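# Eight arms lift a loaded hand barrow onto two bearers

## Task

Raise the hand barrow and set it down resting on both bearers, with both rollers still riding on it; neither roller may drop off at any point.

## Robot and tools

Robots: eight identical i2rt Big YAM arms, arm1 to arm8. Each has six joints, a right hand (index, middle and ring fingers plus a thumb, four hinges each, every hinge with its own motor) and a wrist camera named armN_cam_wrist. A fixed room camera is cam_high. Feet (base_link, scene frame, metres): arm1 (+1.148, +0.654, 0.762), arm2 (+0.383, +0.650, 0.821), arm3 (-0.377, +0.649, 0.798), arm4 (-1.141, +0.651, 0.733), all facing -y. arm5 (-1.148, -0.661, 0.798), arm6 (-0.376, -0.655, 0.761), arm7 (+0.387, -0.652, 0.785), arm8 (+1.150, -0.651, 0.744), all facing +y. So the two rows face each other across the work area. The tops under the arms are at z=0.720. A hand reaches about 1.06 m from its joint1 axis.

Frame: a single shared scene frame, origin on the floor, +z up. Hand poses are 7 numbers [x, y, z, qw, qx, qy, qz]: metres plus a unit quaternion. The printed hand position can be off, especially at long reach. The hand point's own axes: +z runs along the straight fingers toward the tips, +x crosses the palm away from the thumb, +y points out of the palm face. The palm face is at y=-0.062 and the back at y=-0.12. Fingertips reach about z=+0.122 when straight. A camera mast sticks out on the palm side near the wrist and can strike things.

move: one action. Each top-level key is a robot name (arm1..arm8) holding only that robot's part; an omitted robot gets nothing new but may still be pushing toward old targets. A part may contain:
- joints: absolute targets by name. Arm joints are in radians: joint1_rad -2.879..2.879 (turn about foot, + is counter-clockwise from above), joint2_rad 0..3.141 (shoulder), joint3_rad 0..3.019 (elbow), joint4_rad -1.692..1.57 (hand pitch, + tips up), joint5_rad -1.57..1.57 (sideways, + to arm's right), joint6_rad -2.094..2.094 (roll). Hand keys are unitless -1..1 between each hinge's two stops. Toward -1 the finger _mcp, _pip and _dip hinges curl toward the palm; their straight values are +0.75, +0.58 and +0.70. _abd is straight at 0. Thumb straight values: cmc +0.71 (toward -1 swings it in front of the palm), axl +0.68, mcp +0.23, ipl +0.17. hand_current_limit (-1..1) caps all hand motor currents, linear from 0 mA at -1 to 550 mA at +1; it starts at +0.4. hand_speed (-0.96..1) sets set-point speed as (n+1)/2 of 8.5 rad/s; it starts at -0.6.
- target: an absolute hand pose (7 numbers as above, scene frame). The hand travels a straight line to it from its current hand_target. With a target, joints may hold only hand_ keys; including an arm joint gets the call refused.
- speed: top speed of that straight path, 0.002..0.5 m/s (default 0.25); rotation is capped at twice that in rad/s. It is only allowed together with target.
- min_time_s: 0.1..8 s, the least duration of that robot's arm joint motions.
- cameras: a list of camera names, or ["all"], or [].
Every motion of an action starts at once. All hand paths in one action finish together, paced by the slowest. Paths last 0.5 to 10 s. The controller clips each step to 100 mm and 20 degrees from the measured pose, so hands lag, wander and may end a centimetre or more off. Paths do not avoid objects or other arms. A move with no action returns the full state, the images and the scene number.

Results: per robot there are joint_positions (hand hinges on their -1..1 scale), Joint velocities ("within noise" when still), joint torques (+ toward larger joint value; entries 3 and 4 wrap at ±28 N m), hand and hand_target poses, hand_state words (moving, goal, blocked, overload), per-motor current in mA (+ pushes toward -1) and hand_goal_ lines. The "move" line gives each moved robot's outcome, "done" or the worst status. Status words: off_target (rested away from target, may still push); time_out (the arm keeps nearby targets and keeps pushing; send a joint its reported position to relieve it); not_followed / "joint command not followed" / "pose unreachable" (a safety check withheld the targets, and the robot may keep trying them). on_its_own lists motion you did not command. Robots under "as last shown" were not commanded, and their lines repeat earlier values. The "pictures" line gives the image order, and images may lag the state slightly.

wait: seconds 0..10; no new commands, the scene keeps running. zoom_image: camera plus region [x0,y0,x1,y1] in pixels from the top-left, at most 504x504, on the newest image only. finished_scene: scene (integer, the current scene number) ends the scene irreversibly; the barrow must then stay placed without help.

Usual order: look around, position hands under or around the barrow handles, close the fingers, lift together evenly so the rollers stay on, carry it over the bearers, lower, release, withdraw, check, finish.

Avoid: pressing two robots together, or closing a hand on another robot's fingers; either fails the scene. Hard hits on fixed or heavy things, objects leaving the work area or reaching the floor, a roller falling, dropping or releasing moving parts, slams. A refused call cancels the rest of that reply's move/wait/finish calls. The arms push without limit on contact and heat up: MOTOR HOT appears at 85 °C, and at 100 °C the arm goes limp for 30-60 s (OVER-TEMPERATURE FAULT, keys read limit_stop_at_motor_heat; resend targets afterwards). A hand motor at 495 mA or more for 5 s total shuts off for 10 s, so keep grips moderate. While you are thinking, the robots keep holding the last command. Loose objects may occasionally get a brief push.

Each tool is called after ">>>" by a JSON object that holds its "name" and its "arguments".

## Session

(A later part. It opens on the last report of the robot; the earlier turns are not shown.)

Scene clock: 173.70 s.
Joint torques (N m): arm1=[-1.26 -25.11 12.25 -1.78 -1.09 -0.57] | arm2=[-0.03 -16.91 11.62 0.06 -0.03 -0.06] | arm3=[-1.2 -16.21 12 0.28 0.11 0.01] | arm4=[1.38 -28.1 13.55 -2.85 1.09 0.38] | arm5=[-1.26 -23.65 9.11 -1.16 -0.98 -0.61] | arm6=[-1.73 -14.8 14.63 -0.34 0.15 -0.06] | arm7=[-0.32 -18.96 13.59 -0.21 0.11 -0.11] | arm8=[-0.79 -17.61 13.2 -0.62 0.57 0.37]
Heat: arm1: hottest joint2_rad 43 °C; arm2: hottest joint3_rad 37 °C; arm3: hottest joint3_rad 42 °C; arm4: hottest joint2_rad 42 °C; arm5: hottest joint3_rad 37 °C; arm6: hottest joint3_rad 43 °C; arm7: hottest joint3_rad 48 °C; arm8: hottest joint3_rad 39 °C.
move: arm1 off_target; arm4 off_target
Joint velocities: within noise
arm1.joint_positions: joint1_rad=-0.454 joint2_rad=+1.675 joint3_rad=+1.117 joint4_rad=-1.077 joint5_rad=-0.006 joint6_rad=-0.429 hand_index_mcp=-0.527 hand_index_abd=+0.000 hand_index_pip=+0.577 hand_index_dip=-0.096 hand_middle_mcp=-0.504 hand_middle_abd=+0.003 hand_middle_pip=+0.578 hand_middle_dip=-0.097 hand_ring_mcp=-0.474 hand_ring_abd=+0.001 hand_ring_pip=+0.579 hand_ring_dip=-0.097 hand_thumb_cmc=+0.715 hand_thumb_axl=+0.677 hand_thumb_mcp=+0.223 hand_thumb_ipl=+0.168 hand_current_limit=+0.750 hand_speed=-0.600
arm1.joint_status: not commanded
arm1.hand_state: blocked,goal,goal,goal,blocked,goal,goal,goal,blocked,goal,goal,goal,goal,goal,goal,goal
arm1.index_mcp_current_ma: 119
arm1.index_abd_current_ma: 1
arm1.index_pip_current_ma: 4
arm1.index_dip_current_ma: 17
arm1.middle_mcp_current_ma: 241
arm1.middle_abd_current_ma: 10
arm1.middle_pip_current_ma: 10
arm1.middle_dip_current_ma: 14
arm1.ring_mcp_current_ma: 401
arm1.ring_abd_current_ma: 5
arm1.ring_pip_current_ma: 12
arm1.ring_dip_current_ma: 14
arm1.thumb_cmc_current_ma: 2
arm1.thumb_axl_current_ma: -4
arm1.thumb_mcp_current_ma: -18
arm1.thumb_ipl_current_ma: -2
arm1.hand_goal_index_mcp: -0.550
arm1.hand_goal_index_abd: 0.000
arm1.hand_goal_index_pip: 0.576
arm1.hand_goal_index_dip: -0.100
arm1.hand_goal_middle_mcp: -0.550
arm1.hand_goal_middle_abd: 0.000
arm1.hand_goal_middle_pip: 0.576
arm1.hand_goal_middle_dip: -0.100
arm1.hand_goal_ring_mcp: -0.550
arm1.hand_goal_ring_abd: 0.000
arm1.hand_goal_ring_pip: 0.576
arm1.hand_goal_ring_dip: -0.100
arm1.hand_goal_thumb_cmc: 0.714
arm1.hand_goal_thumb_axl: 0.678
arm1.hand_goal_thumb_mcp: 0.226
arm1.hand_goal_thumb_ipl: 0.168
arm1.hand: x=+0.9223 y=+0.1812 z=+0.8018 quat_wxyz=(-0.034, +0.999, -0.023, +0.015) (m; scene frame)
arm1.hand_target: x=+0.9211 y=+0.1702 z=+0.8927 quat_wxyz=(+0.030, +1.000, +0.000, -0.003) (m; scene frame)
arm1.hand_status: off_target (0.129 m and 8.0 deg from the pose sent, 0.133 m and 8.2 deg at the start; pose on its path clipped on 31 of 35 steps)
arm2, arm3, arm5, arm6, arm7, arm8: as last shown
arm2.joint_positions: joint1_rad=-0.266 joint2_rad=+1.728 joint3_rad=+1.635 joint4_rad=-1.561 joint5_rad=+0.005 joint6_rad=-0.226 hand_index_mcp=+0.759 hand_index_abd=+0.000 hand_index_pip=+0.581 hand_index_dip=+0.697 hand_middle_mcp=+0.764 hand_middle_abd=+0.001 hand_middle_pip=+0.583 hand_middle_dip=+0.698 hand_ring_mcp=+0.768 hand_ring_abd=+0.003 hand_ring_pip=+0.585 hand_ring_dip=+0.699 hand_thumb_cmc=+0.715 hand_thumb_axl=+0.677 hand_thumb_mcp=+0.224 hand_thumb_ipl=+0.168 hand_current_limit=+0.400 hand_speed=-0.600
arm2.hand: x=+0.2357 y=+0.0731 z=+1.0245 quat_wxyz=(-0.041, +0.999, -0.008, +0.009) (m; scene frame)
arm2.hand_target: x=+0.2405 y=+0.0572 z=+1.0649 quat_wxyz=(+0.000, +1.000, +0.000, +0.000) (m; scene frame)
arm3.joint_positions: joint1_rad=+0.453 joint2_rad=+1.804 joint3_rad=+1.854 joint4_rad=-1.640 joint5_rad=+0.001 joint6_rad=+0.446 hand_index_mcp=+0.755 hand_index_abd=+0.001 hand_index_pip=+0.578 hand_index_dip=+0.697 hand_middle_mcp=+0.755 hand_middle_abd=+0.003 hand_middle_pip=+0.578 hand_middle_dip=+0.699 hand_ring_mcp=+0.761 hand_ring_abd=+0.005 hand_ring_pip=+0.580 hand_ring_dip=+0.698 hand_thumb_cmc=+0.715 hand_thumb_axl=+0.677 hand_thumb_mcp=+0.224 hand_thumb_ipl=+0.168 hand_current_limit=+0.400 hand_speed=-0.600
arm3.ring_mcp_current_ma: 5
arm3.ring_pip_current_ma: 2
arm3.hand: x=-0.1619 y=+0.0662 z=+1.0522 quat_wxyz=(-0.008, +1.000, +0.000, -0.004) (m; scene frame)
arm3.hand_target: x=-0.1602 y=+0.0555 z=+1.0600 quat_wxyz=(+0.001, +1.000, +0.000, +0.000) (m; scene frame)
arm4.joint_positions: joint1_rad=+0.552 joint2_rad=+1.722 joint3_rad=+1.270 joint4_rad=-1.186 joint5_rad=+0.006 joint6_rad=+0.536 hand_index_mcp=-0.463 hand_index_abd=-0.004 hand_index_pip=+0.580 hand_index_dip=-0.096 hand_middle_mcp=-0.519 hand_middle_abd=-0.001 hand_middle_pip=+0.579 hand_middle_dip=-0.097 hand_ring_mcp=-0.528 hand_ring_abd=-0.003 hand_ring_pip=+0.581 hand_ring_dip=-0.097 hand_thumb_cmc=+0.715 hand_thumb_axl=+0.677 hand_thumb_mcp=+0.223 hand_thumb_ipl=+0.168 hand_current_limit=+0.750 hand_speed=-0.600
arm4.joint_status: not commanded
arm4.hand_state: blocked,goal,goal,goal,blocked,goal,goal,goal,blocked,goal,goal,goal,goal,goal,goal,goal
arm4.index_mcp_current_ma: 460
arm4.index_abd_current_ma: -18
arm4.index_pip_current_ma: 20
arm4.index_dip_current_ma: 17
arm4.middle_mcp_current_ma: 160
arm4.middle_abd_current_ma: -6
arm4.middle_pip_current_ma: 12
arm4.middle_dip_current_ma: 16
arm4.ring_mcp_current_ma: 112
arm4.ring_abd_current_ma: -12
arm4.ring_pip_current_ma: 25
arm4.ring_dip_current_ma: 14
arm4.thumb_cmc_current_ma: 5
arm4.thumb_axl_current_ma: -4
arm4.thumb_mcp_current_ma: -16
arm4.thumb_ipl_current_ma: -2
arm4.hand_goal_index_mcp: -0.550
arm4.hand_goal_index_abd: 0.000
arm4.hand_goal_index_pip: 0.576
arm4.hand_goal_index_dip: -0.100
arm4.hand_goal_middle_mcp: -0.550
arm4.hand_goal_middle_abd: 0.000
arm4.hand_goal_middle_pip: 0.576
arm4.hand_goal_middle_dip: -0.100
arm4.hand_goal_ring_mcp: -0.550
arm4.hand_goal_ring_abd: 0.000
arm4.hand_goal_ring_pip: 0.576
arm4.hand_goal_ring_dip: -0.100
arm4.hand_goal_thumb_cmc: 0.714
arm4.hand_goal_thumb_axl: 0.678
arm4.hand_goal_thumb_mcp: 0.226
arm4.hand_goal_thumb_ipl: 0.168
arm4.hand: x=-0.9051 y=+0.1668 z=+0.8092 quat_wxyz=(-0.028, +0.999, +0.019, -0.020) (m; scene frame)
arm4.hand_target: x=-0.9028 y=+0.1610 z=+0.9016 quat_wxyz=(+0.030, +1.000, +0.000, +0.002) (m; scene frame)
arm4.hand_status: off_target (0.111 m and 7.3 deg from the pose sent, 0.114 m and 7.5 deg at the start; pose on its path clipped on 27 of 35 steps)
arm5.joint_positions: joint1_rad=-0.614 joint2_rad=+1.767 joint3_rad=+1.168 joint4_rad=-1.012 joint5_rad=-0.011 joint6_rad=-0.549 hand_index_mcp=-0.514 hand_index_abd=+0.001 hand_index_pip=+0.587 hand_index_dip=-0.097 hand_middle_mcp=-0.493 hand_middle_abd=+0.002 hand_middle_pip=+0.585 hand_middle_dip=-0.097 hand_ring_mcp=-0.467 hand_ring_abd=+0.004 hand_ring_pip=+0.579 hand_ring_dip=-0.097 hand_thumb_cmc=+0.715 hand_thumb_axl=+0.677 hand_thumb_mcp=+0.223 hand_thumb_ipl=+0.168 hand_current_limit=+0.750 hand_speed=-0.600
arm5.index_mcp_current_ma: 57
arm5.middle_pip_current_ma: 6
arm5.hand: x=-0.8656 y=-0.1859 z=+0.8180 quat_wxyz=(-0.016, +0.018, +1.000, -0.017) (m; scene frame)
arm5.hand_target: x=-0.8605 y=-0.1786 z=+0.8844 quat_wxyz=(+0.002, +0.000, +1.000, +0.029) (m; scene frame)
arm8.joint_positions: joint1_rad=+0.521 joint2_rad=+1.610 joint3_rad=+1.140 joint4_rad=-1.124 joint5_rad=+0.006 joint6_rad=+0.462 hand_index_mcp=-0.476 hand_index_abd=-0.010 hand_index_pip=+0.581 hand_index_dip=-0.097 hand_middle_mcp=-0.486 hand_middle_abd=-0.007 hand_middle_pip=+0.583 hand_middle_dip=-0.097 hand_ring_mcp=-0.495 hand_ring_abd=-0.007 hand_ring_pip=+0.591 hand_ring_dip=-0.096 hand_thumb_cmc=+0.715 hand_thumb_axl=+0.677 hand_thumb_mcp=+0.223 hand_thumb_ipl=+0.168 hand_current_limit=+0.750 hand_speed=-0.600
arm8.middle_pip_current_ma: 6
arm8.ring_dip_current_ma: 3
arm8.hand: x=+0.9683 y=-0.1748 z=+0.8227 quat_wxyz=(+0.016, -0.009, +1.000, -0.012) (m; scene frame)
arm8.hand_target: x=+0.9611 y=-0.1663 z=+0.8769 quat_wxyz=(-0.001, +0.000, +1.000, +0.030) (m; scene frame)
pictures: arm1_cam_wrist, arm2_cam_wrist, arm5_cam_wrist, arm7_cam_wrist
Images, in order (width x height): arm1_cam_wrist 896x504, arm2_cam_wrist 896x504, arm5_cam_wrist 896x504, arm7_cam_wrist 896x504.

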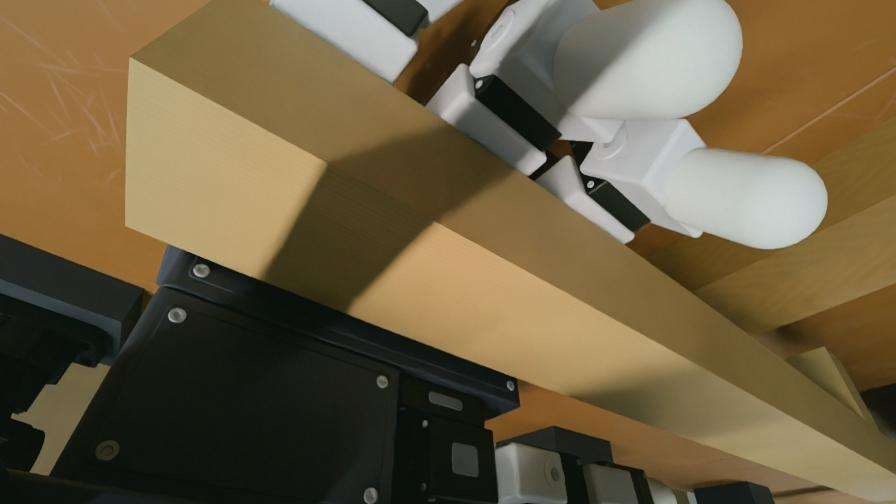

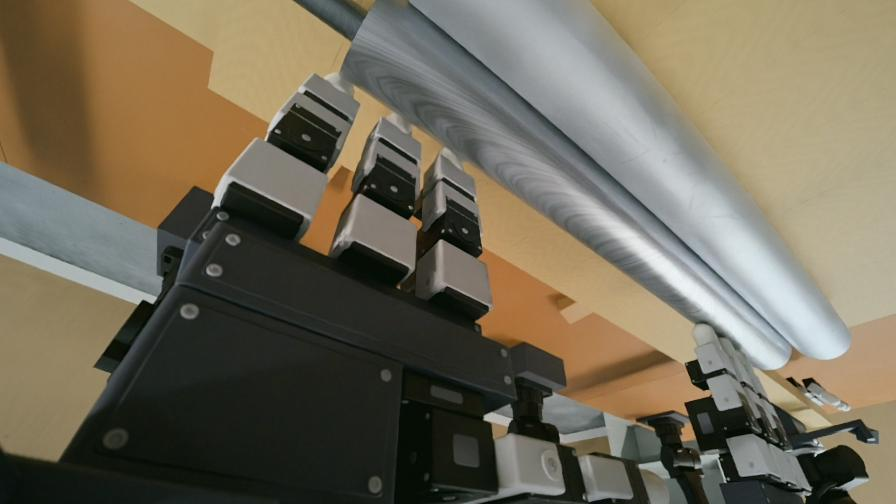

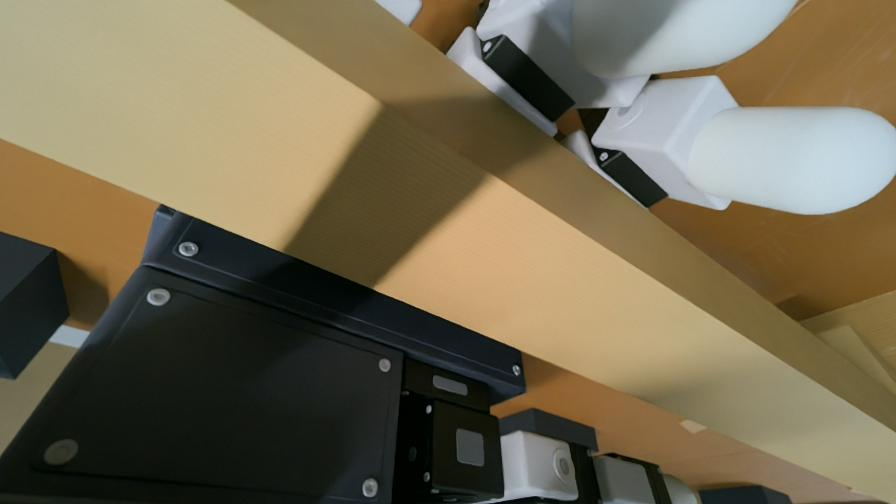

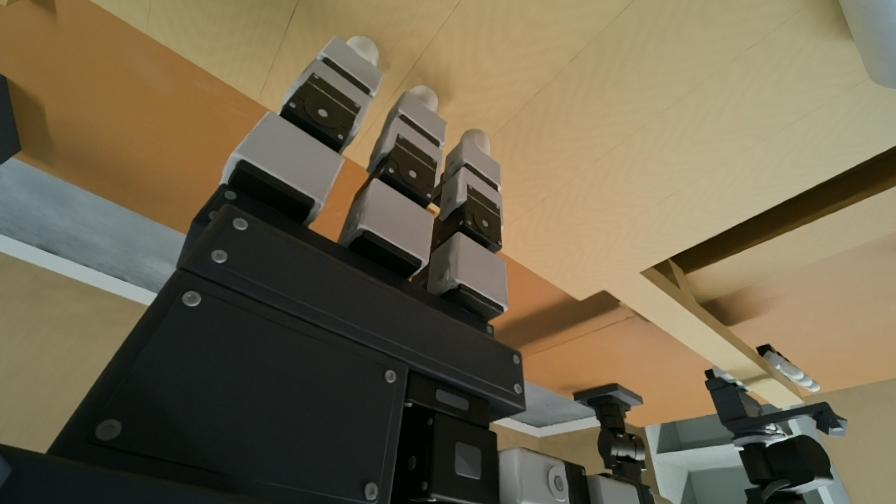

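>>> {"name": "move", "arguments": {"arm1": {"joints": {"joint2_rad": 1.486}, "min_time_s": 1.5}, "arm4": {"joints": {"joint2_rad": 1.527}, "min_time_s": 1.5}, "cameras": ["arm2_cam_wrist", "arm7_cam_wrist", "arm1_cam_wrist"]}}

Scene clock: 179.43 s.
Joint torques (N m): arm1=[-1.2 -25.35 12.46 -1.31 -0.99 -0.57] | arm2=[-0.09 -16.91 11.41 0.14 -0.03 -0.05] | arm3=[-1.2 -15.38 10.09 0.47 0.13 0.05] | arm4=[1.14 -29.86 13.82 -2.5 1.09 0.41] | arm5=[-1.32 -23.24 9.18 -1.13 -0.94 -0.61] | arm6=[-1.73 -14.8 14.63 -0.34 0.14 -0.06] | arm7=[-0.32 -18.96 13.59 -0.2 0.11 -0.11] | arm8=[-0.79 -17.61 13.18 -0.62 0.57 0.34]
Heat: arm1: hottest joint2_rad 44 °C; arm2: hottest joint3_rad 37 °C; arm3: hottest joint3_rad 41 °C; arm4: hottest joint2_rad 43 °C; arm5: hottest joint3_rad 37 °C; arm6: hottest joint3_rad 43 °C; arm7: hottest joint3_rad 48 °C; arm8: hottest joint3_rad 39 °C.
move: arm1 time_out; arm4 time_out
Joint velocities: within noise
arm1.joint_positions: joint1_rad=-0.456 joint2_rad=+1.640 joint3_rad=+1.117 joint4_rad=-1.089 joint5_rad=-0.008 joint6_rad=-0.429 hand_index_mcp=-0.515 hand_index_abd=+0.000 hand_index_pip=+0.579 hand_index_dip=-0.096 hand_middle_mcp=-0.496 hand_middle_abd=+0.003 hand_middle_pip=+0.578 hand_middle_dip=-0.097 hand_ring_mcp=-0.473 hand_ring_abd=+0.002 hand_ring_pip=+0.579 hand_ring_dip=-0.097 hand_thumb_cmc=+0.715 hand_thumb_axl=+0.677 hand_thumb_mcp=+0.223 hand_thumb_ipl=+0.168 hand_current_limit=+0.750 hand_speed=-0.600
arm1.joint_status: joint2_rad time_out (moved -0.035 of -0.189)
arm1.hand_state: blocked,goal,goal,goal,blocked,goal,goal,goal,blocked,goal,goal,goal,goal,goal,goal,goal
arm1.index_mcp_current_ma: 185
arm1.index_abd_current_ma: 2
arm1.index_pip_current_ma: 14
arm1.index_dip_current_ma: 17
arm1.middle_mcp_current_ma: 282
arm1.middle_abd_current_ma: 14
arm1.middle_pip_current_ma: 10
arm1.middle_dip_current_ma: 14
arm1.ring_mcp_current_ma: 406
arm1.ring_abd_current_ma: 10
arm1.ring_pip_current_ma: 12
arm1.ring_dip_current_ma: 14
arm1.thumb_cmc_current_ma: 2
arm1.thumb_axl_current_ma: -4
arm1.thumb_mcp_current_ma: -18
arm1.thumb_ipl_current_ma: -2
arm1.hand_goal_index_mcp: -0.550
arm1.hand_goal_index_abd: 0.000
arm1.hand_goal_index_pip: 0.576
arm1.hand_goal_index_dip: -0.100
arm1.hand_goal_middle_mcp: -0.550
arm1.hand_goal_middle_abd: 0.000
arm1.hand_goal_middle_pip: 0.576
arm1.hand_goal_middle_dip: -0.100
arm1.hand_goal_ring_mcp: -0.550
arm1.hand_goal_ring_abd: 0.000
arm1.hand_goal_ring_pip: 0.576
arm1.hand_goal_ring_dip: -0.100
arm1.hand_goal_thumb_cmc: 0.714
arm1.hand_goal_thumb_axl: 0.678
arm1.hand_goal_thumb_mcp: 0.226
arm1.hand_goal_thumb_ipl: 0.168
arm1.on_its_own: joint2_rad reads +1.640 and still pushes toward +1.486 since a time_out; joint6_rad reads -0.429 and still pushes toward -0.485 since a time_out
arm1.hand: x=+0.9218 y=+0.1815 z=+0.8184 quat_wxyz=(-0.023, +0.999, -0.024, +0.011) (m; scene frame)
arm1.hand_target: x=+0.9214 y=+0.1705 z=+0.9135 quat_wxyz=(+0.048, +0.999, +0.000, -0.013) (m; scene frame)
arm1.hand_status: not commanded
arm2, arm3, arm5, arm6, arm7, arm8: as last shown
arm2.joint_positions: joint1_rad=-0.266 joint2_rad=+1.727 joint3_rad=+1.638 joint4_rad=-1.563 joint5_rad=+0.005 joint6_rad=-0.226 hand_index_mcp=+0.756 hand_index_abd=+0.000 hand_index_pip=+0.580 hand_index_dip=+0.697 hand_middle_mcp=+0.762 hand_middle_abd=+0.001 hand_middle_pip=+0.582 hand_middle_dip=+0.698 hand_ring_mcp=+0.767 hand_ring_abd=+0.002 hand_ring_pip=+0.585 hand_ring_dip=+0.699 hand_thumb_cmc=+0.715 hand_thumb_axl=+0.677 hand_thumb_mcp=+0.224 hand_thumb_ipl=+0.168 hand_current_limit=+0.400 hand_speed=-0.600
arm2.index_mcp_current_ma: 0
arm2.index_pip_current_ma: 0
arm2.middle_mcp_current_ma: 2
arm2.ring_mcp_current_ma: 5
arm2.hand: x=+0.2356 y=+0.0729 z=+1.0261 quat_wxyz=(-0.041, +0.999, -0.008, +0.009) (m; scene frame)
arm2.hand_target: x=+0.2405 y=+0.0572 z=+1.0650 quat_wxyz=(+0.000, +1.000, +0.000, +0.000) (m; scene frame)
arm3.joint_positions: joint1_rad=+0.452 joint2_rad=+1.796 joint3_rad=+1.876 joint4_rad=-1.647 joint5_rad=+0.001 joint6_rad=+0.446 hand_index_mcp=+0.755 hand_index_abd=+0.001 hand_index_pip=+0.578 hand_index_dip=+0.697 hand_middle_mcp=+0.758 hand_middle_abd=+0.006 hand_middle_pip=+0.578 hand_middle_dip=+0.698 hand_ring_mcp=+0.766 hand_ring_abd=+0.011 hand_ring_pip=+0.583 hand_ring_dip=+0.698 hand_thumb_cmc=+0.715 hand_thumb_axl=+0.677 hand_thumb_mcp=+0.224 hand_thumb_ipl=+0.168 hand_current_limit=+0.400 hand_speed=-0.600
arm3.middle_mcp_current_ma: 2
arm3.middle_abd_current_ma: 4
arm3.ring_mcp_current_ma: 12
arm3.ring_abd_current_ma: 8
arm3.ring_pip_current_ma: 5
arm3.hand: x=-0.1619 y=+0.0637 z=+1.0659 quat_wxyz=(+0.002, +1.000, -0.001, +0.000) (m; scene frame)
arm3.hand_target: x=-0.1603 y=+0.0554 z=+1.0599 quat_wxyz=(+0.000, +1.000, +0.000, +0.000) (m; scene frame)
arm4.joint_positions: joint1_rad=+0.553 joint2_rad=+1.681 joint3_rad=+1.270 joint4_rad=-1.194 joint5_rad=+0.006 joint6_rad=+0.535 hand_index_mcp=-0.460 hand_index_abd=-0.006 hand_index_pip=+0.580 hand_index_dip=-0.096 hand_middle_mcp=-0.501 hand_middle_abd=-0.001 hand_middle_pip=+0.579 hand_middle_dip=-0.097 hand_ring_mcp=-0.527 hand_ring_abd=-0.003 hand_ring_pip=+0.581 hand_ring_dip=-0.097 hand_thumb_cmc=+0.715 hand_thumb_axl=+0.677 hand_thumb_mcp=+0.223 hand_thumb_ipl=+0.168 hand_current_limit=+0.750 hand_speed=-0.600
arm4.joint_status: joint2_rad time_out (moved -0.041 of -0.195)
arm4.hand_state: blocked,goal,goal,goal,blocked,goal,goal,goal,blocked,goal,goal,goal,goal,goal,goal,goal
arm4.index_mcp_current_ma: 478
arm4.index_abd_current_ma: -27
arm4.index_pip_current_ma: 20
arm4.index_dip_current_ma: 17
arm4.middle_mcp_current_ma: 259
arm4.middle_abd_current_ma: -6
arm4.middle_pip_current_ma: 12
arm4.middle_dip_current_ma: 16
arm4.ring_mcp_current_ma: 120
arm4.ring_abd_current_ma: -12
arm4.ring_pip_current_ma: 25
arm4.ring_dip_current_ma: 14
arm4.thumb_cmc_current_ma: 5
arm4.thumb_axl_current_ma: -4
arm4.thumb_mcp_current_ma: -16
arm4.thumb_ipl_current_ma: -2
arm4.hand_goal_index_mcp: -0.550
arm4.hand_goal_index_abd: 0.000
arm4.hand_goal_index_pip: 0.576
arm4.hand_goal_index_dip: -0.100
arm4.hand_goal_middle_mcp: -0.550
arm4.hand_goal_middle_abd: 0.000
arm4.hand_goal_middle_pip: 0.576
arm4.hand_goal_middle_dip: -0.100
arm4.hand_goal_ring_mcp: -0.550
arm4.hand_goal_ring_abd: 0.000
arm4.hand_goal_ring_pip: 0.576
arm4.hand_goal_ring_dip: -0.100
arm4.hand_goal_thumb_cmc: 0.714
arm4.hand_goal_thumb_axl: 0.678
arm4.hand_goal_thumb_mcp: 0.226
arm4.hand_goal_thumb_ipl: 0.168
arm4.on_its_own: joint2_rad reads +1.681 and still pushes toward +1.527 since a time_out; joint4_rad reads -1.194 and still pushes toward -1.262 since a time_out; joint6_rad reads +0.535 and still pushes toward +0.584 since a time_out
arm4.hand: x=-0.9046 y=+0.1672 z=+0.8298 quat_wxyz=(-0.014, +1.000, +0.020, -0.011) (m; scene frame)
arm4.hand_target: x=-0.9049 y=+0.1642 z=+0.9361 quat_wxyz=(+0.058, +0.998, -0.001, +0.021) (m; scene frame)
arm4.hand_status: not commanded
arm5.joint_positions: joint1_rad=-0.614 joint2_rad=+1.761 joint3_rad=+1.168 joint4_rad=-1.012 joint5_rad=-0.012 joint6_rad=-0.549 hand_index_mcp=-0.520 hand_index_abd=+0.001 hand_index_pip=+0.586 hand_index_dip=-0.097 hand_middle_mcp=-0.495 hand_middle_abd=+0.002 hand_middle_pip=+0.583 hand_middle_dip=-0.097 hand_ring_mcp=-0.467 hand_ring_abd=+0.004 hand_ring_pip=+0.579 hand_ring_dip=-0.097 hand_thumb_cmc=+0.715 hand_thumb_axl=+0.677 hand_thumb_mcp=+0.223 hand_thumb_ipl=+0.168 hand_current_limit=+0.750 hand_speed=-0.600
arm5.index_mcp_current_ma: 43
arm5.index_pip_current_ma: 7
arm5.middle_mcp_current_ma: 109
arm5.middle_pip_current_ma: 4
arm5.hand: x=-0.8654 y=-0.1852 z=+0.8212 quat_wxyz=(-0.015, +0.018, +1.000, -0.014) (m; scene frame)
arm8.joint_positions: joint1_rad=+0.521 joint2_rad=+1.610 joint3_rad=+1.140 joint4_rad=-1.124 joint5_rad=+0.006 joint6_rad=+0.464 hand_index_mcp=-0.475 hand_index_abd=-0.010 hand_index_pip=+0.581 hand_index_dip=-0.097 hand_middle_mcp=-0.486 hand_middle_abd=-0.007 hand_middle_pip=+0.583 hand_middle_dip=-0.097 hand_ring_mcp=-0.496 hand_ring_abd=-0.006 hand_ring_pip=+0.591 hand_ring_dip=-0.095 hand_thumb_cmc=+0.715 hand_thumb_axl=+0.677 hand_thumb_mcp=+0.223 hand_thumb_ipl=+0.168 hand_current_limit=+0.750 hand_speed=-0.600
arm8.index_mcp_current_ma: 200
arm8.ring_mcp_current_ma: 124
arm8.ring_abd_current_ma: -3
arm8.ring_dip_current_ma: 4
arm8.hand: x=+0.9684 y=-0.1749 z=+0.8227 quat_wxyz=(+0.016, -0.008, +1.000, -0.012) (m; scene frame)
pictures: arm1_cam_wrist, arm2_cam_wrist, arm7_cam_wrist
Images, in order (width x height): arm1_cam_wrist 896x504, arm2_cam_wrist 896x504, arm7_cam_wrist 896x504.

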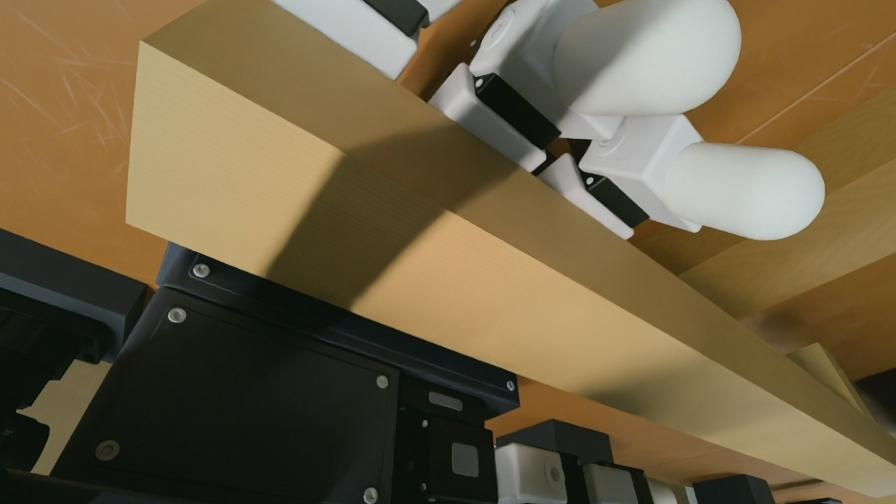

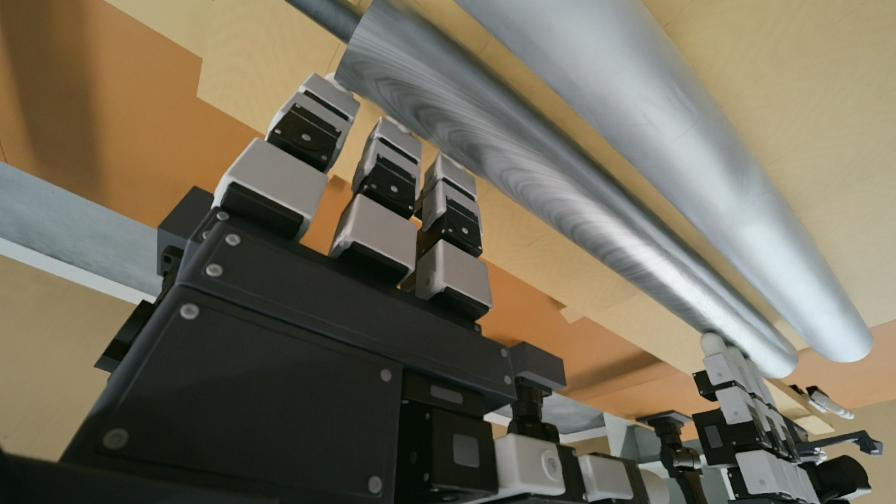

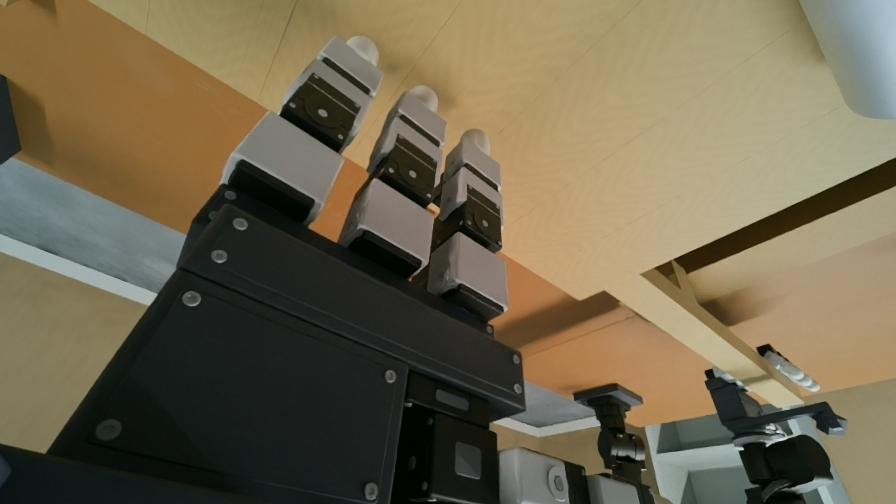

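>>> {"name": "move", "arguments": {"arm1": {"joints": {"joint2_rad": 1.455}, "min_time_s": 1.0}, "arm4": {"joints": {"joint2_rad": 1.505}, "min_time_s": 1.0}, "arm5": {"joints": {"joint2_rad": 1.61}, "min_time_s": 1.0}, "arm8": {"joints": {"joint2_rad": 1.485}, "min_time_s": 1.0}, "arm3": {"target": [-0.16, 0.055, 1.025, 0, 1, 0, 0], "speed": 0.06}, "arm2": {"target": [0.24, 0.050, 1.070, 0, 1, 0, 0], "speed": 0.06}, "cameras": ["arm2_cam_wrist", "arm7_cam_wrist", "arm1_cam_wrist", "arm5_cam_wrist"]}}

Scene clock: 185.50 s.
Joint torques (N m): arm1=[-0.79 -24.88 12.64 -0.87 -0.93 -0.55] | arm2=[0.03 -15.74 11.43 -0.06 0.07 -0.04] | arm3=[-0.38 -11.28 5.31 0.91 -0.47 -0.01] | arm4=[1.26 -29.39 14 -2.24 1.08 0.41] | arm5=[-1.32 -25.35 9.26 -1.1 -0.86 -0.61] | arm6=[-1.67 -14.74 14.52 -0.1 0.07 -0.06] | arm7=[-0.38 -19.02 13.59 -0.23 0.11 -0.11] | arm8=[-0.73 -19.02 13.35 -0.59 0.47 0.32]
Heat: arm1: hottest joint2_rad 45 °C; arm2: hottest joint3_rad 39 °C; arm3: hottest joint3_rad 40 °C; arm4: hottest joint2_rad 45 °C; arm5: hottest joint3_rad 36 °C; arm6: hottest joint3_rad 44 °C; arm7: hottest joint3_rad 49 °C; arm8: hottest joint3_rad 39 °C.
move: arm1 time_out; arm2 off_target; arm3 off_target; arm4 time_out; arm5 done; arm8 done
Joint velocities: within noise
arm1.joint_positions: joint1_rad=-0.458 joint2_rad=+1.607 joint3_rad=+1.117 joint4_rad=-1.099 joint5_rad=-0.010 joint6_rad=-0.429 hand_index_mcp=-0.498 hand_index_abd=+0.001 hand_index_pip=+0.582 hand_index_dip=-0.096 hand_middle_mcp=-0.488 hand_middle_abd=+0.004 hand_middle_pip=+0.578 hand_middle_dip=-0.097 hand_ring_mcp=-0.472 hand_ring_abd=+0.005 hand_ring_pip=+0.579 hand_ring_dip=-0.097 hand_thumb_cmc=+0.715 hand_thumb_axl=+0.677 hand_thumb_mcp=+0.223 hand_thumb_ipl=+0.168 hand_current_limit=+0.750 hand_speed=-0.600
arm1.joint_status: joint2_rad time_out (moved -0.032 of -0.185)
arm1.hand_state: blocked,goal,goal,goal,blocked,goal,goal,goal,blocked,goal,goal,goal,goal,goal,goal,goal
arm1.index_mcp_current_ma: 273
arm1.index_abd_current_ma: 4
arm1.index_pip_current_ma: 30
arm1.index_dip_current_ma: 17
arm1.middle_mcp_current_ma: 327
arm1.middle_abd_current_ma: 18
arm1.middle_pip_current_ma: 10
arm1.middle_dip_current_ma: 14
arm1.ring_mcp_current_ma: 410
arm1.ring_abd_current_ma: 19
arm1.ring_pip_current_ma: 12
arm1.ring_dip_current_ma: 14
arm1.thumb_cmc_current_ma: 2
arm1.thumb_axl_current_ma: -4
arm1.thumb_mcp_current_ma: -18
arm1.thumb_ipl_current_ma: -2
arm1.hand_goal_index_mcp: -0.550
arm1.hand_goal_index_abd: 0.000
arm1.hand_goal_index_pip: 0.576
arm1.hand_goal_index_dip: -0.100
arm1.hand_goal_middle_mcp: -0.550
arm1.hand_goal_middle_abd: 0.000
arm1.hand_goal_middle_pip: 0.576
arm1.hand_goal_middle_dip: -0.100
arm1.hand_goal_ring_mcp: -0.550
arm1.hand_goal_ring_abd: 0.000
arm1.hand_goal_ring_pip: 0.576
arm1.hand_goal_ring_dip: -0.100
arm1.hand_goal_thumb_cmc: 0.714
arm1.hand_goal_thumb_axl: 0.678
arm1.hand_goal_thumb_mcp: 0.226
arm1.hand_goal_thumb_ipl: 0.168
arm1.on_its_own: joint2_rad reads +1.607 and still pushes toward +1.455 since a time_out; joint6_rad reads -0.429 and still pushes toward -0.485 since a time_out
arm1.hand: x=+0.9216 y=+0.1819 z=+0.8339 quat_wxyz=(-0.013, +1.000, -0.024, +0.007) (m; scene frame)
arm1.hand_target: x=+0.9220 y=+0.1713 z=+0.9292 quat_wxyz=(+0.062, +0.998, +0.001, -0.020) (m; scene frame)
arm1.hand_status: not commanded
arm2.joint_positions: joint1_rad=-0.265 joint2_rad=+1.727 joint3_rad=+1.671 joint4_rad=-1.574 joint5_rad=+0.003 joint6_rad=-0.226 hand_index_mcp=+0.754 hand_index_abd=+0.000 hand_index_pip=+0.578 hand_index_dip=+0.697 hand_middle_mcp=+0.754 hand_middle_abd=-0.001 hand_middle_pip=+0.578 hand_middle_dip=+0.698 hand_ring_mcp=+0.758 hand_ring_abd=+0.001 hand_ring_pip=+0.580 hand_ring_dip=+0.699 hand_thumb_cmc=+0.715 hand_thumb_axl=+0.677 hand_thumb_mcp=+0.224 hand_thumb_ipl=+0.168 hand_current_limit=+0.400 hand_speed=-0.600
arm2.joint_status: not commanded
arm2.hand_state: goal,goal,goal,goal,goal,goal,goal,goal,goal,goal,goal,goal,goal,goal,goal,goal
arm2.index_mcp_current_ma: 0
arm2.index_abd_current_ma: 0
arm2.index_pip_current_ma: 0
arm2.index_dip_current_ma: 0
arm2.middle_mcp_current_ma: 0
arm2.middle_abd_current_ma: 0
arm2.middle_pip_current_ma: 0
arm2.middle_dip_current_ma: 0
arm2.ring_mcp_current_ma: 1
arm2.ring_abd_current_ma: 0
arm2.ring_pip_current_ma: 1
arm2.ring_dip_current_ma: 0
arm2.thumb_cmc_current_ma: 0
arm2.thumb_axl_current_ma: 0
arm2.thumb_mcp_current_ma: 0
arm2.thumb_ipl_current_ma: 0
arm2.hand_goal_index_mcp: 0.754
arm2.hand_goal_index_abd: 0.000
arm2.hand_goal_index_pip: 0.576
arm2.hand_goal_index_dip: 0.696
arm2.hand_goal_middle_mcp: 0.754
arm2.hand_goal_middle_abd: 0.000
arm2.hand_goal_middle_pip: 0.576
arm2.hand_goal_middle_dip: 0.696
arm2.hand_goal_ring_mcp: 0.754
arm2.hand_goal_ring_abd: 0.000
arm2.hand_goal_ring_pip: 0.576
arm2.hand_goal_ring_dip: 0.696
arm2.hand_goal_thumb_cmc: 0.714
arm2.hand_goal_thumb_axl: 0.678
arm2.hand_goal_thumb_mcp: 0.226
arm2.hand_goal_thumb_ipl: 0.168
arm2.hand: x=+0.2352 y=+0.0661 z=+1.0403 quat_wxyz=(-0.029, +1.000, -0.007, +0.007) (m; scene frame)
arm2.hand_target: x=+0.2404 y=+0.0516 z=+1.0700 quat_wxyz=(+0.000, +1.000, +0.000, +0.000) (m; scene frame)
arm2.hand_status: off_target (0.034 m and 3.6 deg from the pose sent, 0.050 m and 4.9 deg at the start)
arm3.joint_positions: joint1_rad=+0.450 joint2_rad=+1.749 joint3_rad=+1.834 joint4_rad=-1.563 joint5_rad=+0.017 joint6_rad=+0.446 hand_index_mcp=+0.735 hand_index_abd=+0.009 hand_index_pip=+0.565 hand_index_dip=+0.690 hand_middle_mcp=+0.744 hand_middle_abd=+0.009 hand_middle_pip=+0.570 hand_middle_dip=+0.694 hand_ring_mcp=+0.756 hand_ring_abd=+0.003 hand_ring_pip=+0.579 hand_ring_dip=+0.698 hand_thumb_cmc=+0.715 hand_thumb_axl=+0.677 hand_thumb_mcp=+0.224 hand_thumb_ipl=+0.168 hand_current_limit=+0.400 hand_speed=-0.600
arm3.joint_status: not commanded
arm3.hand_state: goal,goal,goal,goal,goal,goal,goal,goal,goal,goal,goal,goal,goal,goal,goal,goal
arm3.index_mcp_current_ma: -23
arm3.index_abd_current_ma: 6
arm3.index_pip_current_ma: -10
arm3.index_dip_current_ma: -4
arm3.middle_mcp_current_ma: -9
arm3.middle_abd_current_ma: 6
arm3.middle_pip_current_ma: -4
arm3.middle_dip_current_ma: -1
arm3.ring_mcp_current_ma: 1
arm3.ring_abd_current_ma: 1
arm3.ring_pip_current_ma: 1
arm3.ring_dip_current_ma: 1
arm3.thumb_cmc_current_ma: 0
arm3.thumb_axl_current_ma: 0
arm3.thumb_mcp_current_ma: -2
arm3.thumb_ipl_current_ma: 0
arm3.hand_goal_index_mcp: 0.754
arm3.hand_goal_index_abd: 0.000
arm3.hand_goal_index_pip: 0.576
arm3.hand_goal_index_dip: 0.696
arm3.hand_goal_middle_mcp: 0.754
arm3.hand_goal_middle_abd: 0.000
arm3.hand_goal_middle_pip: 0.576
arm3.hand_goal_middle_dip: 0.696
arm3.hand_goal_ring_mcp: 0.754
arm3.hand_goal_ring_abd: 0.000
arm3.hand_goal_ring_pip: 0.576
arm3.hand_goal_ring_dip: 0.696
arm3.hand_goal_thumb_cmc: 0.714
arm3.hand_goal_thumb_axl: 0.678
arm3.hand_goal_thumb_mcp: 0.226
arm3.hand_goal_thumb_ipl: 0.168
arm3.hand: x=-0.1637 y=+0.0580 z=+1.0826 quat_wxyz=(+0.046, +0.999, -0.002, +0.012) (m; scene frame)
arm3.hand_target: x=-0.1614 y=+0.0581 z=+1.0267 quat_wxyz=(+0.000, +1.000, +0.000, +0.000) (m; scene frame)
arm3.hand_status: off_target (0.058 m and 5.4 deg from the pose sent, 0.042 m and 0.3 deg at the start)
arm4.joint_positions: joint1_rad=+0.554 joint2_rad=+1.658 joint3_rad=+1.270 joint4_rad=-1.199 joint5_rad=+0.006 joint6_rad=+0.534 hand_index_mcp=-0.460 hand_index_abd=-0.008 hand_index_pip=+0.580 hand_index_dip=-0.096 hand_middle_mcp=-0.493 hand_middle_abd=-0.003 hand_middle_pip=+0.579 hand_middle_dip=-0.097 hand_ring_mcp=-0.514 hand_ring_abd=-0.003 hand_ring_pip=+0.584 hand_ring_dip=-0.097 hand_thumb_cmc=+0.715 hand_thumb_axl=+0.677 hand_thumb_mcp=+0.223 hand_thumb_ipl=+0.168 hand_current_limit=+0.750 hand_speed=-0.600
arm4.joint_status: joint2_rad time_out (moved -0.023 of -0.176)
arm4.hand_state: blocked,goal,goal,goal,blocked,goal,goal,goal,blocked,goal,goal,goal,goal,goal,goal,goal
arm4.index_mcp_current_ma: 478
arm4.index_abd_current_ma: -35
arm4.index_pip_current_ma: 20
arm4.index_dip_current_ma: 17
arm4.middle_mcp_current_ma: 301
arm4.middle_abd_current_ma: -11
arm4.middle_pip_current_ma: 14
arm4.middle_dip_current_ma: 16
arm4.ring_mcp_current_ma: 188
arm4.ring_abd_current_ma: -12
arm4.ring_pip_current_ma: 37
arm4.ring_dip_current_ma: 14
arm4.thumb_cmc_current_ma: 5
arm4.thumb_axl_current_ma: -4
arm4.thumb_mcp_current_ma: -16
arm4.thumb_ipl_current_ma: -2
arm4.hand_goal_index_mcp: -0.550
arm4.hand_goal_index_abd: 0.000
arm4.hand_goal_index_pip: 0.576
arm4.hand_goal_index_dip: -0.100
arm4.hand_goal_middle_mcp: -0.550
arm4.hand_goal_middle_abd: 0.000
arm4.hand_goal_middle_pip: 0.576
arm4.hand_goal_middle_dip: -0.100
arm4.hand_goal_ring_mcp: -0.550
arm4.hand_goal_ring_abd: 0.000
arm4.hand_goal_ring_pip: 0.576
arm4.hand_goal_ring_dip: -0.100
arm4.hand_goal_thumb_cmc: 0.714
arm4.hand_goal_thumb_axl: 0.678
arm4.hand_goal_thumb_mcp: 0.226
arm4.hand_goal_thumb_ipl: 0.168
arm4.on_its_own: joint2_rad reads +1.658 and still pushes toward +1.505 since a time_out; joint4_rad reads -1.199 and still pushes toward -1.262 since a time_out; joint6_rad reads +0.534 and still pushes toward +0.584 since a time_out
arm4.hand: x=-0.9045 y=+0.1681 z=+0.8414 quat_wxyz=(-0.006, +1.000, +0.021, -0.007) (m; scene frame)
arm4.hand_target: x=-0.9058 y=+0.1656 z=+0.9474 quat_wxyz=(+0.067, +0.997, -0.001, +0.027) (m; scene frame)
arm4.hand_status: not commanded
arm5.joint_positions: joint1_rad=-0.614 joint2_rad=+1.742 joint3_rad=+1.168 joint4_rad=-1.012 joint5_rad=-0.014 joint6_rad=-0.549 hand_index_mcp=-0.515 hand_index_abd=+0.001 hand_index_pip=+0.584 hand_index_dip=-0.097 hand_middle_mcp=-0.495 hand_middle_abd=+0.003 hand_middle_pip=+0.582 hand_middle_dip=-0.097 hand_ring_mcp=-0.467 hand_ring_abd=+0.005 hand_ring_pip=+0.579 hand_ring_dip=-0.097 hand_thumb_cmc=+0.715 hand_thumb_axl=+0.677 hand_thumb_mcp=+0.223 hand_thumb_ipl=+0.168 hand_current_limit=+0.750 hand_speed=-0.600
arm5.joint_status: all done
arm5.hand_state: blocked,goal,goal,goal,blocked,goal,goal,goal,blocked,goal,goal,goal,goal,goal,goal,goal
arm5.index_mcp_current_ma: 56
arm5.index_abd_current_ma: 0
arm5.index_pip_current_ma: 5
arm5.index_dip_current_ma: 1
arm5.middle_mcp_current_ma: 111
arm5.middle_abd_current_ma: 1
arm5.middle_pip_current_ma: 4
arm5.middle_dip_current_ma: 1
arm5.ring_mcp_current_ma: 207
arm5.ring_abd_current_ma: 2
arm5.ring_pip_current_ma: 1
arm5.ring_dip_current_ma: 1
arm5.thumb_cmc_current_ma: 0
arm5.thumb_axl_current_ma: 0
arm5.thumb_mcp_current_ma: -1
arm5.thumb_ipl_current_ma: 0
arm5.hand_goal_index_mcp: -0.550
arm5.hand_goal_index_abd: 0.000
arm5.hand_goal_index_pip: 0.576
arm5.hand_goal_index_dip: -0.100
arm5.hand_goal_middle_mcp: -0.550
arm5.hand_goal_middle_abd: 0.000
arm5.hand_goal_middle_pip: 0.576
arm5.hand_goal_middle_dip: -0.100
arm5.hand_goal_ring_mcp: -0.550
arm5.hand_goal_ring_abd: 0.000
arm5.hand_goal_ring_pip: 0.576
arm5.hand_goal_ring_dip: -0.100
arm5.hand_goal_thumb_cmc: 0.714
arm5.hand_goal_thumb_axl: 0.678
arm5.hand_goal_thumb_mcp: 0.226
arm5.hand_goal_thumb_ipl: 0.168
arm5.hand: x=-0.8646 y=-0.1834 z=+0.8314 quat_wxyz=(-0.011, +0.018, +1.000, -0.005) (m; scene frame)
arm5.hand_target: x=-0.8597 y=-0.1773 z=+0.9095 quat_wxyz=(+0.015, -0.001, +0.999, +0.049) (m; scene frame)
arm5.hand_status: not commanded
arm6, arm7: as last shown
arm6.joint_positions: joint1_rad=-0.365 joint2_rad=+1.771 joint3_rad=+1.876 joint4_rad=-1.685 joint5_rad=-0.001 joint6_rad=-0.369 hand_index_mcp=+0.755 hand_index_abd=-0.002 hand_index_pip=+0.578 hand_index_dip=+0.698 hand_middle_mcp=+0.757 hand_middle_abd=+0.000 hand_middle_pip=+0.579 hand_middle_dip=+0.699 hand_ring_mcp=+0.760 hand_ring_abd=+0.000 hand_ring_pip=+0.579 hand_ring_dip=+0.699 hand_thumb_cmc=+0.716 hand_thumb_axl=+0.677 hand_thumb_mcp=+0.223 hand_thumb_ipl=+0.167 hand_current_limit=+0.400 hand_speed=-0.600
arm6.index_pip_current_ma: 2
arm6.index_dip_current_ma: 1
arm6.middle_mcp_current_ma: 3
arm6.middle_pip_current_ma: 2
arm6.middle_dip_current_ma: 2
arm6.ring_mcp_current_ma: 6
arm6.ring_pip_current_ma: 2
arm6.ring_dip_current_ma: 2
arm6.hand: x=-0.1650 y=-0.0622 z=+1.0387 quat_wxyz=(-0.002, -0.006, +1.000, -0.006) (m; scene frame)
arm6.hand_target: x=-0.1607 y=-0.0566 z=+1.0743 quat_wxyz=(+0.009, +0.000, +1.000, +0.026) (m; scene frame)
arm8.joint_positions: joint1_rad=+0.521 joint2_rad=+1.584 joint3_rad=+1.140 joint4_rad=-1.124 joint5_rad=+0.010 joint6_rad=+0.466 hand_index_mcp=-0.474 hand_index_abd=-0.008 hand_index_pip=+0.581 hand_index_dip=-0.097 hand_middle_mcp=-0.480 hand_middle_abd=-0.007 hand_middle_pip=+0.586 hand_middle_dip=-0.097 hand_ring_mcp=-0.485 hand_ring_abd=-0.007 hand_ring_pip=+0.600 hand_ring_dip=-0.095 hand_thumb_cmc=+0.715 hand_thumb_axl=+0.677 hand_thumb_mcp=+0.223 hand_thumb_ipl=+0.168 hand_current_limit=+0.750 hand_speed=-0.600
arm8.joint_status: all done
arm8.hand_state: blocked,goal,goal,goal,blocked,goal,goal,goal,blocked,goal,blocked,goal,goal,goal,goal,goal
arm8.index_mcp_current_ma: 207
arm8.index_abd_current_ma: -6
arm8.index_pip_current_ma: 4
arm8.index_dip_current_ma: 2
arm8.middle_mcp_current_ma: 181
arm8.middle_abd_current_ma: -5
arm8.middle_pip_current_ma: 10
arm8.middle_dip_current_ma: 2
arm8.ring_mcp_current_ma: 165
arm8.ring_abd_current_ma: -4
arm8.ring_pip_current_ma: 36
arm8.ring_dip_current_ma: 4
arm8.thumb_cmc_current_ma: 0
arm8.thumb_axl_current_ma: 0
arm8.thumb_mcp_current_ma: -2
arm8.thumb_ipl_current_ma: 0
arm8.hand_goal_index_mcp: -0.550
arm8.hand_goal_index_abd: 0.000
arm8.hand_goal_index_pip: 0.576
arm8.hand_goal_index_dip: -0.100
arm8.hand_goal_middle_mcp: -0.550
arm8.hand_goal_middle_abd: 0.000
arm8.hand_goal_middle_pip: 0.576
arm8.hand_goal_middle_dip: -0.100
arm8.hand_goal_ring_mcp: -0.550
arm8.hand_goal_ring_abd: 0.000
arm8.hand_goal_ring_pip: 0.576
arm8.hand_goal_ring_dip: -0.100
arm8.hand_goal_thumb_cmc: 0.714
arm8.hand_goal_thumb_axl: 0.678
arm8.hand_goal_thumb_mcp: 0.226
arm8.hand_goal_thumb_ipl: 0.168
arm8.hand: x=+0.9684 y=-0.1737 z=+0.8358 quat_wxyz=(+0.011, -0.007, +1.000, +0.000) (m; scene frame)
arm8.hand_target: x=+0.9613 y=-0.1670 z=+0.9007 quat_wxyz=(-0.013, +0.000, +0.999, +0.051) (m; scene frame)
arm8.hand_status: not commanded
pictures: arm1_cam_wrist, arm2_cam_wrist, arm5_cam_wrist, arm7_cam_wrist
Images, in order (width x height): arm1_cam_wrist 896x504, arm2_cam_wrist 896x504, arm5_cam_wrist 896x504, arm7_cam_wrist 896x504.

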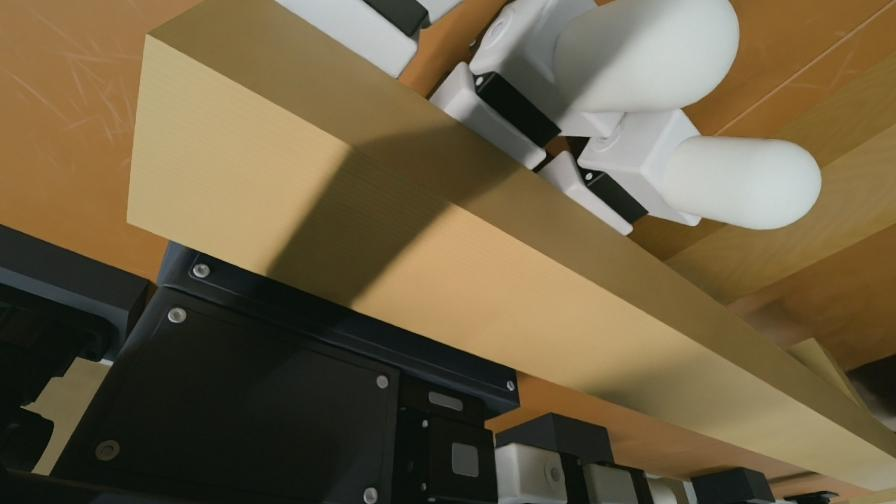

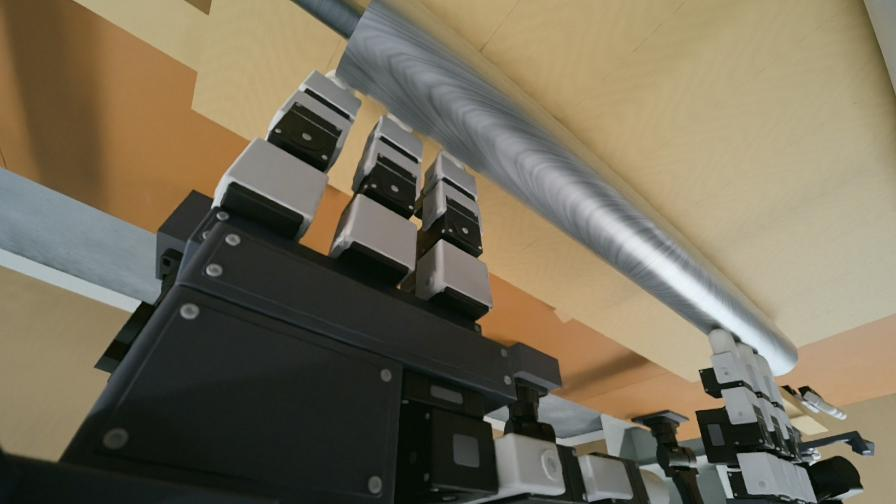

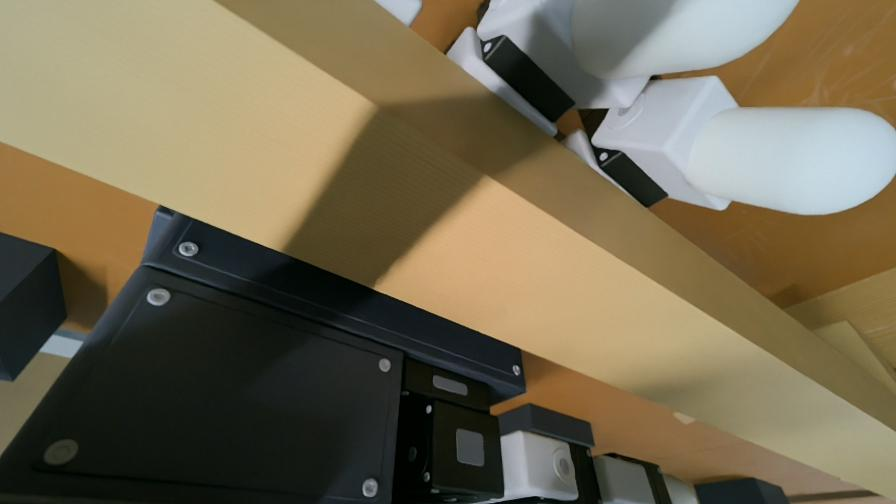

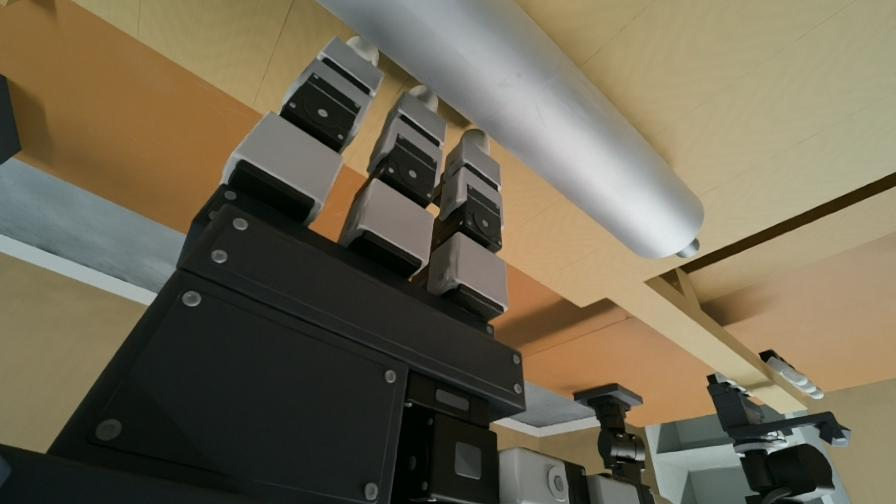

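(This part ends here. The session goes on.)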